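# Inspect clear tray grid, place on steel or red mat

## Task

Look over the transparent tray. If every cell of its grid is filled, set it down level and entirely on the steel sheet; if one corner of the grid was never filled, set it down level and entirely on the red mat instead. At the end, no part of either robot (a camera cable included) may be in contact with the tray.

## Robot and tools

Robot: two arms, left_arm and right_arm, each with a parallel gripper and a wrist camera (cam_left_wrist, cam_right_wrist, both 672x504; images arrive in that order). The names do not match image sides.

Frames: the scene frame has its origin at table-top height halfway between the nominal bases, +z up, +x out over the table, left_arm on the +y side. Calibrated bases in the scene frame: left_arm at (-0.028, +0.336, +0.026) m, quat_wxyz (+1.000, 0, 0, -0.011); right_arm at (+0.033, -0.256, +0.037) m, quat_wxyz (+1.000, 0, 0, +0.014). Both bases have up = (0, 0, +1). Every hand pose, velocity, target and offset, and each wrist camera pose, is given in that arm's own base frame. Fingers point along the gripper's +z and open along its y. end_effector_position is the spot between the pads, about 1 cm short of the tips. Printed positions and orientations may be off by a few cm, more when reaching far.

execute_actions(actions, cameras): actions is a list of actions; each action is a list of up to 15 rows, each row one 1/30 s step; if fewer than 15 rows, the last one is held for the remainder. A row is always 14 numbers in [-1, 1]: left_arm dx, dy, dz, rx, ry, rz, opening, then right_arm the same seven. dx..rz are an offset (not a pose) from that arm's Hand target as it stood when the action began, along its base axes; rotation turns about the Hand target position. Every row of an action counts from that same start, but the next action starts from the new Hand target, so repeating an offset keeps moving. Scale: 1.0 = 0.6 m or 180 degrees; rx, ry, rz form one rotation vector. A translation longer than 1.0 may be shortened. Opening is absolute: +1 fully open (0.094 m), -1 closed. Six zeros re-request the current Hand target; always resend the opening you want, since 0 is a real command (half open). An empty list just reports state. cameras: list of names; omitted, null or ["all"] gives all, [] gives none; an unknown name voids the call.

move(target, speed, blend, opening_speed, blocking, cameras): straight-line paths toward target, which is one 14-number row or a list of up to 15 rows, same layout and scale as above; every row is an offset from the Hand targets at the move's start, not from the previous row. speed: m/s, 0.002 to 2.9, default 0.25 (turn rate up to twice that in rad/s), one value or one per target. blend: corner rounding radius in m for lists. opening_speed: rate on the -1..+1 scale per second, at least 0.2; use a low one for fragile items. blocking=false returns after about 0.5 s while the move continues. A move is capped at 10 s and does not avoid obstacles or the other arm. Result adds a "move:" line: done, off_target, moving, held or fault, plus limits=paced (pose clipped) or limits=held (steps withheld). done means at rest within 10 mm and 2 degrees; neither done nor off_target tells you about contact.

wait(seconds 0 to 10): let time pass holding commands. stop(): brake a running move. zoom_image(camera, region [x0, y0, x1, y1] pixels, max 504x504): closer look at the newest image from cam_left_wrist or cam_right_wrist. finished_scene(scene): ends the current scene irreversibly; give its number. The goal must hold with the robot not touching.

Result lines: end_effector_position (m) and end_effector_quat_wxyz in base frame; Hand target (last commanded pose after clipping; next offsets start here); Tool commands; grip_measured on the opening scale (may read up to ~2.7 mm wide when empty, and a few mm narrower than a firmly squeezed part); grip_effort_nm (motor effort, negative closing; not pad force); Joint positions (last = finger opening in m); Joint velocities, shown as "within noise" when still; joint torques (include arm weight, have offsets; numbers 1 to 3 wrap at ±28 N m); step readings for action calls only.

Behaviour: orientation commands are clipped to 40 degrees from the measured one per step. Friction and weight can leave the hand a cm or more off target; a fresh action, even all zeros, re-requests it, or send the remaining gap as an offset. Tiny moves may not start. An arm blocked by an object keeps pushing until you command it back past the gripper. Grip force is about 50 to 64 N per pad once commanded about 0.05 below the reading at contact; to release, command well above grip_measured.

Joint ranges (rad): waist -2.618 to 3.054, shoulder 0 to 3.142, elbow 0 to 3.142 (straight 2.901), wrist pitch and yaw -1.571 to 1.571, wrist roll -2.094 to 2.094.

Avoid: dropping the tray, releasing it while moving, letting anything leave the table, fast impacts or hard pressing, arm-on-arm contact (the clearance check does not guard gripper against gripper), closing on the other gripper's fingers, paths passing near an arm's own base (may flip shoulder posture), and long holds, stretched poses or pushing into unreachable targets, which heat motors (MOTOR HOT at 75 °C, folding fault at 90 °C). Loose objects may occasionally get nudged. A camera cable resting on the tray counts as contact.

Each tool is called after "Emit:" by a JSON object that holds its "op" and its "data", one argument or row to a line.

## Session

Emit:
{"op": "move", "data": {
  "target": [-0.2,0.0,0.33,0,0.25,0,1,-0.2,0.0,0.33,0,0.25,0,1]
}}

Scene clock: 2.73 s.
left_arm: end_effector_position=(+0.2820, +0.0307, +0.2983) grip_measured=+1.000 grip_effort_nm=0.007 end_effector_quat_wxyz=(+0.251, -0.022, +0.961, +0.114) | right_arm: end_effector_position=(+0.2672, +0.0000, +0.2900) grip_measured=+1.000 grip_effort_nm=-0.007 end_effector_quat_wxyz=(+0.227, +0.017, +0.974, +0.009)
Joint positions: left_arm=[-0.058 1.31 1.646 -1.406 -0.261 -0.036 0.094] | right_arm=[-0.015 1.294 1.643 -1.462 -0.017 0.025 0.094]
Joint velocities: within noise
Joint torques (N m): left_arm=[-0.75 -2.86 6.56 0.91 -0.05 -0.05] | right_arm=[-0.16 -2.28 7.53 0.7 0.02 -0.16]
Heat: left arm: 27 °C; right arm: 29 °C.
Hand target: left_arm +0.2796, +0.0278, +0.3044; +0.252, -0.023, +0.961, +0.109 | right_arm +0.2667, -0.0001, +0.2980; +0.234, +0.011, +0.972, +0.007
Off the commanded pose: left_arm 0.007 m, 1 deg | right_arm 0.008 m, 1 deg.
move: done

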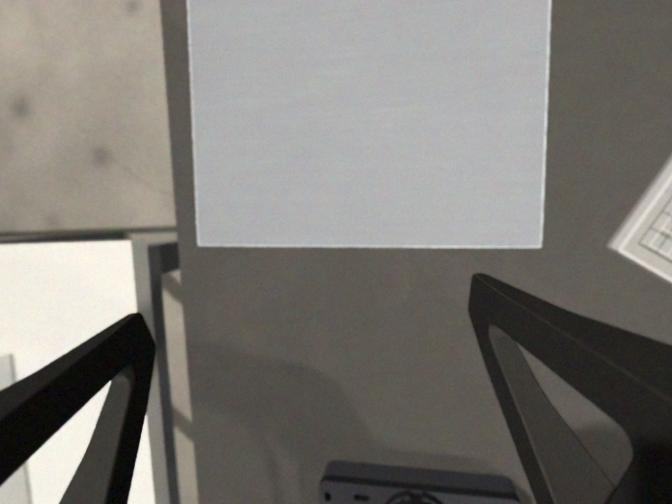

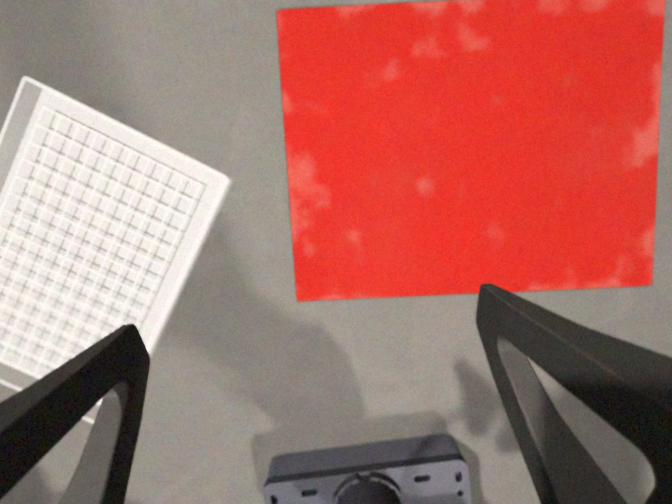

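Emit:
{"op": "move", "data": {
  "target": [0.15,-0.49,-0.27,-0.025,0.179,-0.183,0,-0.08,-0.13,0,0,0,0,1],
  "speed": 0.3
}}

Scene clock: 18.70 s.
left_arm: end_effector_position=(+0.3700, -0.2616, +0.1390) grip_measured=+0.002 grip_effort_nm=-0.095 end_effector_quat_wxyz=(+0.032, +0.260, +0.965, -0.005) | right_arm: end_effector_position=(+0.2258, -0.0873, +0.2938) grip_measured=+1.000 grip_effort_nm=-0.012 end_effector_quat_wxyz=(+0.227, +0.022, +0.974, -0.003)
Joint positions: left_arm=[-0.623 2.297 2.341 -1.551 -0.013 -0.096 0.047] | right_arm=[-0.527 1.254 1.643 -1.55 -0.21 -0.439 0.094]
Joint velocities: within noise
Joint torques (N m): left_arm=[0.1 -10.55 6.74 0.22 0.1 0.11] | right_arm=[-0.44 -4.88 4.11 0.64 -0.46 -0.15]
Heat: left arm: 28 °C; right arm: 29 °C.
Hand target: left_arm +0.3696, -0.2662, +0.1424; -0.002, +0.268, +0.964, -0.001 | right_arm +0.2187, -0.0781, +0.2980; +0.234, +0.011, +0.972, +0.007
Off the commanded pose: left_arm 0.006 m, 4 deg | right_arm 0.012 m, 2 deg.
joint sent to its limit (left arm) — joint 4 (wrist pitch), lower limit. The joint targets are off in position and orientation.
joint sent to its limit (right arm) — joint 4 (wrist pitch), lower limit. The joint targets still meet the commanded pose.
move: off_target (left_arm, right_arm)

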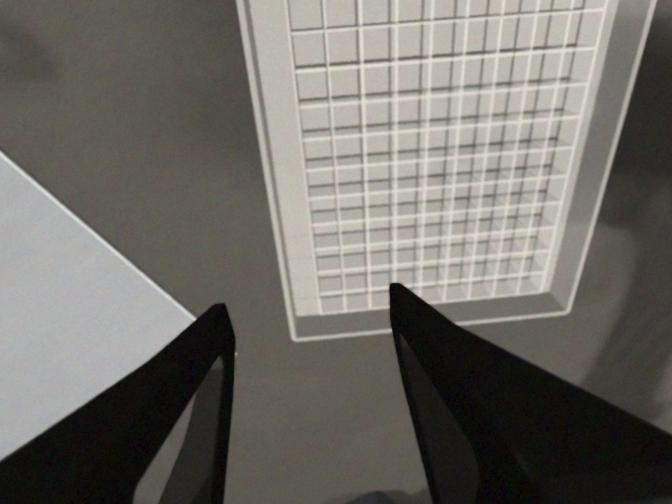

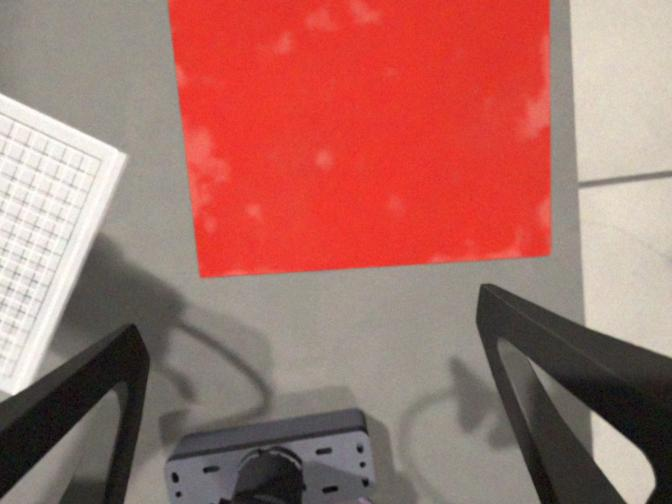

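Emit:
{"op": "move", "data": {
  "target": [0.087,-0.028,-0.175,0,0,0,-0.25,0,0,0,0,0,0,1],
  "speed": 0.18,
  "cameras": ["cam_left_wrist"]
}}

Scene clock: 30.10 s.
left_arm: end_effector_position=(+0.4211, -0.2833, +0.0423) grip_measured=-0.248 grip_effort_nm=-0.100 end_effector_quat_wxyz=(+0.009, +0.265, +0.964, +0.003) | right_arm: end_effector_position=(+0.2258, -0.0873, +0.2938) grip_measured=+1.000 grip_effort_nm=-0.012 end_effector_quat_wxyz=(+0.227, +0.021, +0.974, -0.003)
Joint positions: left_arm=[-0.598 2.7 2.697 -1.552 -0.011 -0.062 0.035] | right_arm=[-0.527 1.254 1.643 -1.55 -0.21 -0.44 0.094]
Joint velocities: within noise
Joint torques (N m): left_arm=[0.47 -11.48 6.61 0.14 0.08 0.11] | right_arm=[-0.35 -5.01 4.21 0.62 -0.44 -0.18]
Heat: left arm: 30 °C; right arm: 29 °C.
Hand target: left_arm +0.4218, -0.2830, +0.0374; -0.002, +0.268, +0.964, -0.001 | right_arm +0.2187, -0.0781, +0.2980; +0.234, +0.011, +0.972, +0.007
Off the commanded pose: left_arm 0.005 m, 1 deg | right_arm 0.012 m, 2 deg.
joint sent to its limit (left arm) — joint 4 (wrist pitch), lower limit. The joint targets are off in position, not in orientation.
joint sent to its limit (right arm) — joint 4 (wrist pitch), lower limit. The joint targets still meet the commanded pose.
move: off_target (right_arm)
Images, in order (width x height): cam_left_wrist 672x504.

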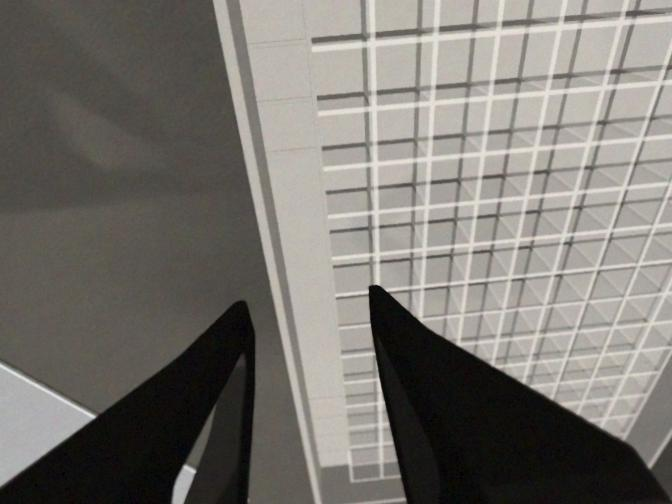

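Emit:
{"op": "move", "data": {
  "target": [
    [0.008,0.016,-0.015,0,0,0,-0.3,0,0,0,0,0,0,1],
    [0.008,0.016,-0.05,0,0,0,-0.3,0,0,0,0,0,0,1]
  ],
  "speed": 0.08,
  "cameras": ["cam_left_wrist"]
}}

Scene clock: 36.37 s.
left_arm: end_effector_position=(+0.4223, -0.2674, +0.0016) grip_measured=-0.298 grip_effort_nm=-0.085 end_effector_quat_wxyz=(-0.018, +0.262, +0.965, +0.012) | right_arm: end_effector_position=(+0.2258, -0.0873, +0.2938) grip_measured=+1.000 grip_effort_nm=-0.007 end_effector_quat_wxyz=(+0.227, +0.021, +0.974, -0.003)
Joint positions: left_arm=[-0.57 2.7 2.533 -1.445 -0.011 -0.041 0.033] | right_arm=[-0.527 1.254 1.643 -1.55 -0.21 -0.44 0.094]
Joint velocities: within noise
Joint torques (N m): left_arm=[0.25 -15.43 3.3 0.52 0.06 0.13] | right_arm=[-0.36 -4.97 4.12 0.63 -0.43 -0.16]
Heat: left arm: 31 °C; right arm: 29 °C.
Hand target: left_arm +0.4266, -0.2734, +0.0074; -0.002, +0.268, +0.964, -0.001 | right_arm +0.2187, -0.0781, +0.2980; +0.234, +0.011, +0.972, +0.007
Off the commanded pose: left_arm 0.009 m, 2 deg | right_arm 0.012 m, 2 deg.
joint sent to its limit (right arm) — joint 4 (wrist pitch), lower limit. The joint targets still meet the commanded pose.
move: off_target (right_arm)
Images, in order (width x height): cam_left_wrist 672x504.

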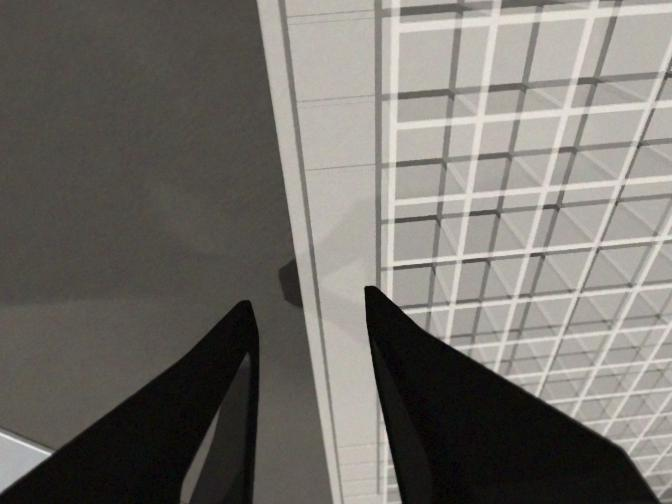

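Emit:
{"op": "move", "data": {
  "target": [
    [0,0,-0.013,0,0,0,-0.4,0,0,0,0,0,0,1],
    [0,0,-0.013,0,0,0,-1,0,0,0,0,0,0,1]
  ],
  "speed": 0.08,
  "opening_speed": 0.5,
  "cameras": ["cam_left_wrist"]
}}

Scene clock: 43.50 s.
left_arm: end_effector_position=(+0.4220, -0.2682, -0.0088) grip_measured=-0.948 grip_effort_nm=-1.023 end_effector_quat_wxyz=(-0.019, +0.267, +0.963, +0.009) | right_arm: end_effector_position=(+0.2258, -0.0873, +0.2938) grip_measured=+1.000 grip_effort_nm=-0.012 end_effector_quat_wxyz=(+0.227, +0.021, +0.974, -0.003)
Joint positions: left_arm=[-0.57 2.7 2.491 -1.405 -0.007 -0.03 0.002] | right_arm=[-0.527 1.254 1.643 -1.55 -0.21 -0.44 0.094]
Joint velocities: within noise
Joint torques (N m): left_arm=[0.21 -15.97 3.26 0.45 0.07 0.07] | right_arm=[-0.43 -5.03 4.16 0.64 -0.45 -0.19]
Heat: left arm: 33 °C; right arm: 30 °C.
Hand target: left_arm +0.4266, -0.2734, -0.0004; -0.002, +0.268, +0.964, -0.001 | right_arm +0.2187, -0.0781, +0.2980; +0.234, +0.011, +0.972, +0.007
Off the commanded pose: left_arm 0.011 m, 2 deg | right_arm 0.012 m, 2 deg.
joint sent to its limit (right arm) — joint 4 (wrist pitch), lower limit. The joint targets still meet the commanded pose.
move: off_target (left_arm, right_arm); target 2's new opening was sent with left_arm's hand 0.011 m and 3 deg from that target
Images, in order (width x height): cam_left_wrist 672x504.

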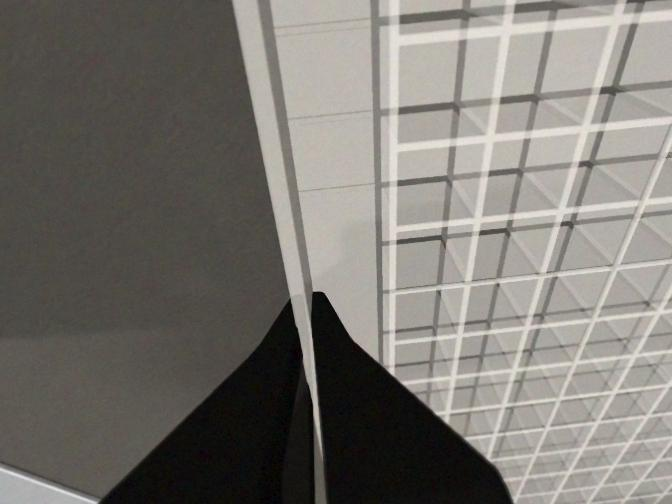

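Emit:
{"op": "move", "data": {
  "target": [
    [0,0,0.09,0,0,0,-1,0,0,0,0,0,0,1],
    [-0.068,0.2,0.135,0,0,0.2,-1,0,0,0,0,0,0,1]
  ],
  "speed": 0.15,
  "cameras": []
}}

Emit:
{"op": "move", "data": {
  "target": [
    [-0.05,0.1,0.03,0,0,0.15,-1,0,0,0,0,0,0,1],
    [-0.075,0.365,0.03,0,0,0.494,-1,0,0,0,0,0,0,1]
  ],
  "speed": 0.18,
  "cameras": ["cam_left_wrist"]
}}

Scene clock: 68.27 s.
left_arm: end_effector_position=(+0.3794, -0.1493, +0.0534) grip_measured=-0.948 grip_effort_nm=-1.023 end_effector_quat_wxyz=(-0.037, -0.039, +0.998, +0.026) | right_arm: end_effector_position=(+0.2258, -0.0873, +0.2938) grip_measured=+1.000 grip_effort_nm=-0.012 end_effector_quat_wxyz=(+0.227, +0.021, +0.974, -0.003)
Joint positions: left_arm=[-0.385 2.218 1.866 -1.307 -0.017 -0.464 0.002] | right_arm=[-0.527 1.254 1.643 -1.55 -0.21 -0.44 0.094]
Joint velocities: within noise
Joint torques (N m): left_arm=[0.28 -17.57 3.74 0.32 0.13 0] | right_arm=[-0.4 -5 4.08 0.62 -0.43 -0.18]
Heat: left arm: 37 °C; right arm: 30 °C.
Hand target: left_arm +0.3858, -0.1534, +0.0806; -0.002, -0.043, +0.999, -0.001 | right_arm +0.2187, -0.0781, +0.2980; +0.234, +0.011, +0.972, +0.007
Off the commanded pose: left_arm 0.028 m, 5 deg | right_arm 0.012 m, 2 deg.
joint sent to its limit (right arm) — joint 4 (wrist pitch), lower limit. The joint targets still meet the commanded pose.
move: off_target (left_arm, right_arm)
No camera images: "cameras" was empty.

Scene clock: 74.20 s.
left_arm: end_effector_position=(+0.3274, +0.0652, +0.0788) grip_measured=-0.948 grip_effort_nm=-1.023 end_effector_quat_wxyz=(+0.037, +0.726, -0.686, -0.038) | right_arm: end_effector_position=(+0.2258, -0.0873, +0.2938) grip_measured=+1.000 grip_effort_nm=-0.012 end_effector_quat_wxyz=(+0.227, +0.021, +0.974, -0.003)
Joint positions: left_arm=[0.184 1.922 1.52 -1.273 -0.017 -1.444 0.002] | right_arm=[-0.527 1.254 1.643 -1.55 -0.21 -0.44 0.094]
Joint velocities: within noise
Joint torques (N m): left_arm=[0.24 -14.27 4.19 0.52 0.13 -0.04] | right_arm=[-0.36 -5.05 4.11 0.63 -0.45 -0.19]
Heat: left arm: 36 °C; right arm: 30 °C.
Hand target: left_arm +0.3408, +0.0656, +0.0986; +0.000, +0.731, -0.683, +0.002 | right_arm +0.2187, -0.0781, +0.2980; +0.234, +0.011, +0.972, +0.007
Off the commanded pose: left_arm 0.024 m, 6 deg | right_arm 0.012 m, 2 deg.
joint sent to its limit (right arm) — joint 4 (wrist pitch), lower limit. The joint targets still meet the commanded pose.
move: off_target (left_arm, right_arm)
Images, in order (width x height): cam_left_wrist 672x504.

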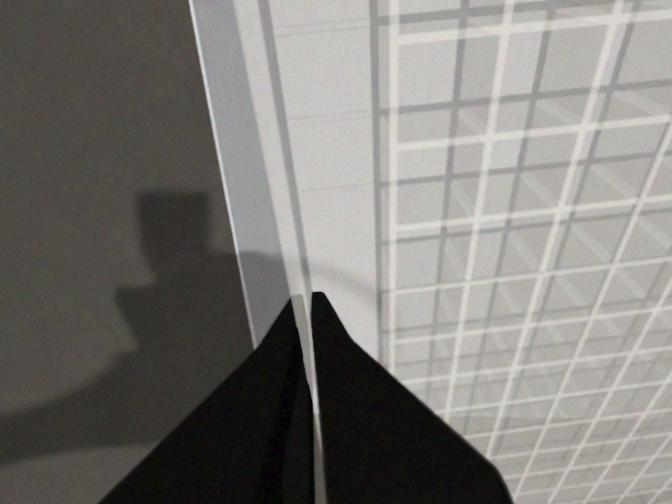

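Emit:
{"op": "move", "data": {
  "target": [-0.025,0.01,-0.1,0,0,0,-1,0,0,0,0,0,0,1],
  "speed": 0.13,
  "cameras": ["cam_left_wrist"]
}}

Emit:
{"op": "zoom_image", "data": {
  "camera": "cam_left_wrist",
  "region": [300, 300, 672, 504]
}}

Scene clock: 81.90 s.
left_arm: end_effector_position=(+0.3115, +0.0706, +0.0243) grip_measured=-0.948 grip_effort_nm=-1.023 end_effector_quat_wxyz=(+0.033, +0.732, -0.680, -0.032) | right_arm: end_effector_position=(+0.2258, -0.0873, +0.2938) grip_measured=+1.000 grip_effort_nm=-0.012 end_effector_quat_wxyz=(+0.227, +0.021, +0.974, -0.003)
Joint positions: left_arm=[0.212 1.913 1.284 -1.032 -0.014 -1.433 0.002] | right_arm=[-0.527 1.254 1.643 -1.55 -0.21 -0.44 0.094]
Joint velocities: within noise
Joint torques (N m): left_arm=[0.57 -13.09 3.45 0.59 0.1 0.1] | right_arm=[-0.4 -5 4.08 0.63 -0.42 -0.18]
Heat: left arm: 35 °C; right arm: 30 °C.
Hand target: left_arm +0.3258, +0.0716, +0.0386; +0.000, +0.731, -0.683, +0.002 | right_arm +0.2187, -0.0781, +0.2980; +0.234, +0.011, +0.972, +0.007
Off the commanded pose: left_arm 0.020 m, 5 deg | right_arm 0.012 m, 2 deg.
joint sent to its limit (right arm) — joint 4 (wrist pitch), lower limit. The joint targets still meet the commanded pose.
move: off_target (left_arm, right_arm)
Images, in order (width x height): cam_left_wrist 672x504.

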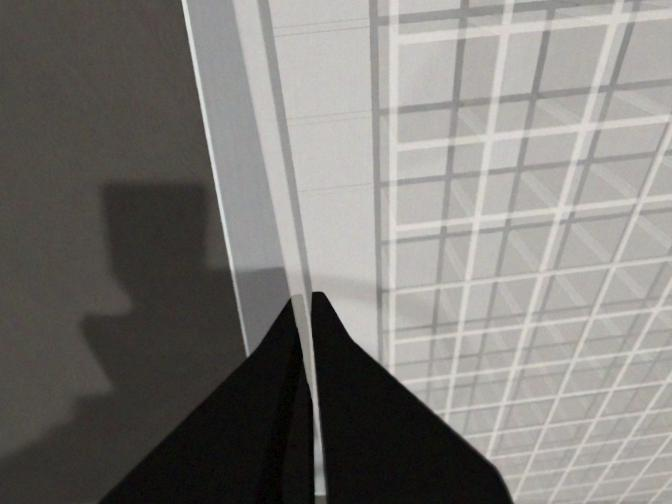

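Scaled by 1.355.

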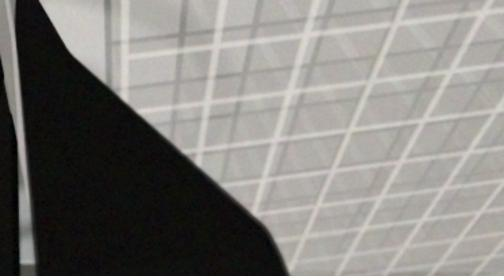

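Emit:
{"op": "move", "data": {
  "target": [
    [-0.013,0.04,-0.015,0,0,0,-1,0,0,0,0,0,0,1],
    [-0.013,0.041,-0.065,0,0,0,-1,0,0,0,0,0,0,1]
  ],
  "speed": 0.09,
  "cameras": ["cam_left_wrist"]
}}

Scene clock: 93.03 s.
left_arm: end_effector_position=(+0.3111, +0.0930, +0.0020) grip_measured=-0.948 grip_effort_nm=-1.018 end_effector_quat_wxyz=(+0.015, +0.730, -0.683, -0.003) | right_arm: end_effector_position=(+0.2258, -0.0873, +0.2938) grip_measured=+1.000 grip_effort_nm=-0.007 end_effector_quat_wxyz=(+0.227, +0.021, +0.974, -0.003)
Joint positions: left_arm=[0.293 1.913 1.191 -0.877 0.01 -1.345 0.002] | right_arm=[-0.527 1.254 1.643 -1.55 -0.21 -0.44 0.094]
Joint velocities: within noise
Joint torques (N m): left_arm=[0.25 -7.99 3.34 0.67 -0.05 0.06] | right_arm=[-0.38 -5.04 4.11 0.61 -0.43 -0.17]
Heat: left arm: 34 °C; right arm: 30 °C.
Hand target: left_arm +0.3180, +0.0962, -0.0004; +0.000, +0.731, -0.683, +0.002 | right_arm +0.2187, -0.0781, +0.2980; +0.234, +0.011, +0.972, +0.007
Off the commanded pose: left_arm 0.008 m, 2 deg | right_arm 0.012 m, 2 deg.
joint sent to its limit (right arm) — joint 4 (wrist pitch), lower limit. The joint targets still meet the commanded pose.
move: off_target (right_arm)
Images, in order (width x height): cam_left_wrist 672x504.

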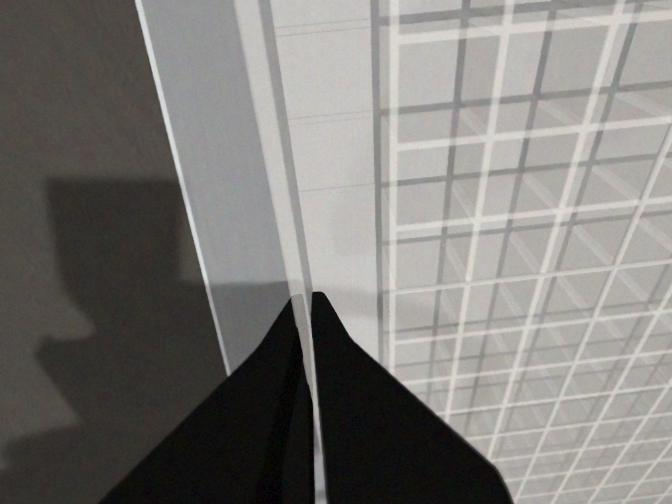

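Emit:
{"op": "move", "data": {
  "target": [
    [0,0,-0.01,0,0,0,-1,0,0,0,0,0,0,1],
    [-0.01,-0.002,-0.005,0,0,0,-0.45,0,0,0,0,0,0,1],
    [-0.01,0,0.14,0,0,0,-0.45,0,0,0,0,0,0,1],
    [0.06,0.0,0.47,0,0,-0.4,-0.45,0,0,0,0,0,0,1]
  ],
  "speed": [0.05,0.05,0.12,0.3],
  "opening_speed": 0.5,
  "cameras": ["cam_left_wrist"]
}}

Scene clock: 105.40 s.
left_arm: end_effector_position=(+0.3596, +0.0993, +0.2600) grip_measured=-0.452 grip_effort_nm=0.105 end_effector_quat_wxyz=(+0.145, -0.198, +0.969, +0.004) | right_arm: end_effector_position=(+0.2258, -0.0873, +0.2938) grip_measured=+1.000 grip_effort_nm=-0.017 end_effector_quat_wxyz=(+0.227, +0.021, +0.974, -0.003)
Joint positions: left_arm=[0.273 1.807 2.076 -1.549 0.013 -0.133 0.026] | right_arm=[-0.527 1.254 1.643 -1.55 -0.21 -0.44 0.094]
Joint velocities: within noise
Joint torques (N m): left_arm=[-0.59 -10.74 6.38 0.62 -0.09 0.13] | right_arm=[-0.47 -5.05 4.21 0.62 -0.43 -0.19]
Heat: left arm: 32 °C; right arm: 30 °C.
Hand target: left_arm +0.3540, +0.0962, +0.2816; -0.001, -0.190, +0.982, -0.002 | right_arm +0.2187, -0.0781, +0.2980; +0.234, +0.011, +0.972, +0.007
Off the commanded pose: left_arm 0.023 m, 17 deg | right_arm 0.012 m, 2 deg.
joint sent to its limit (left arm) — joint 4 (wrist pitch), lower limit. The joint targets are off in position and orientation.
joint sent to its limit (right arm) — joint 4 (wrist pitch), lower limit. The joint targets still meet the commanded pose.
move: off_target (left_arm, right_arm)
Images, in order (width x height): cam_left_wrist 672x504.

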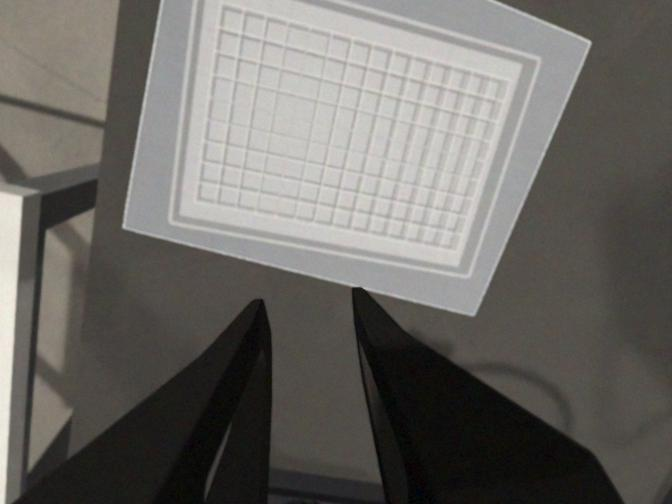

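Emit:
{"op": "finished_scene", "data": {
  "scene": 3
}}

The scene is finished: the task was done.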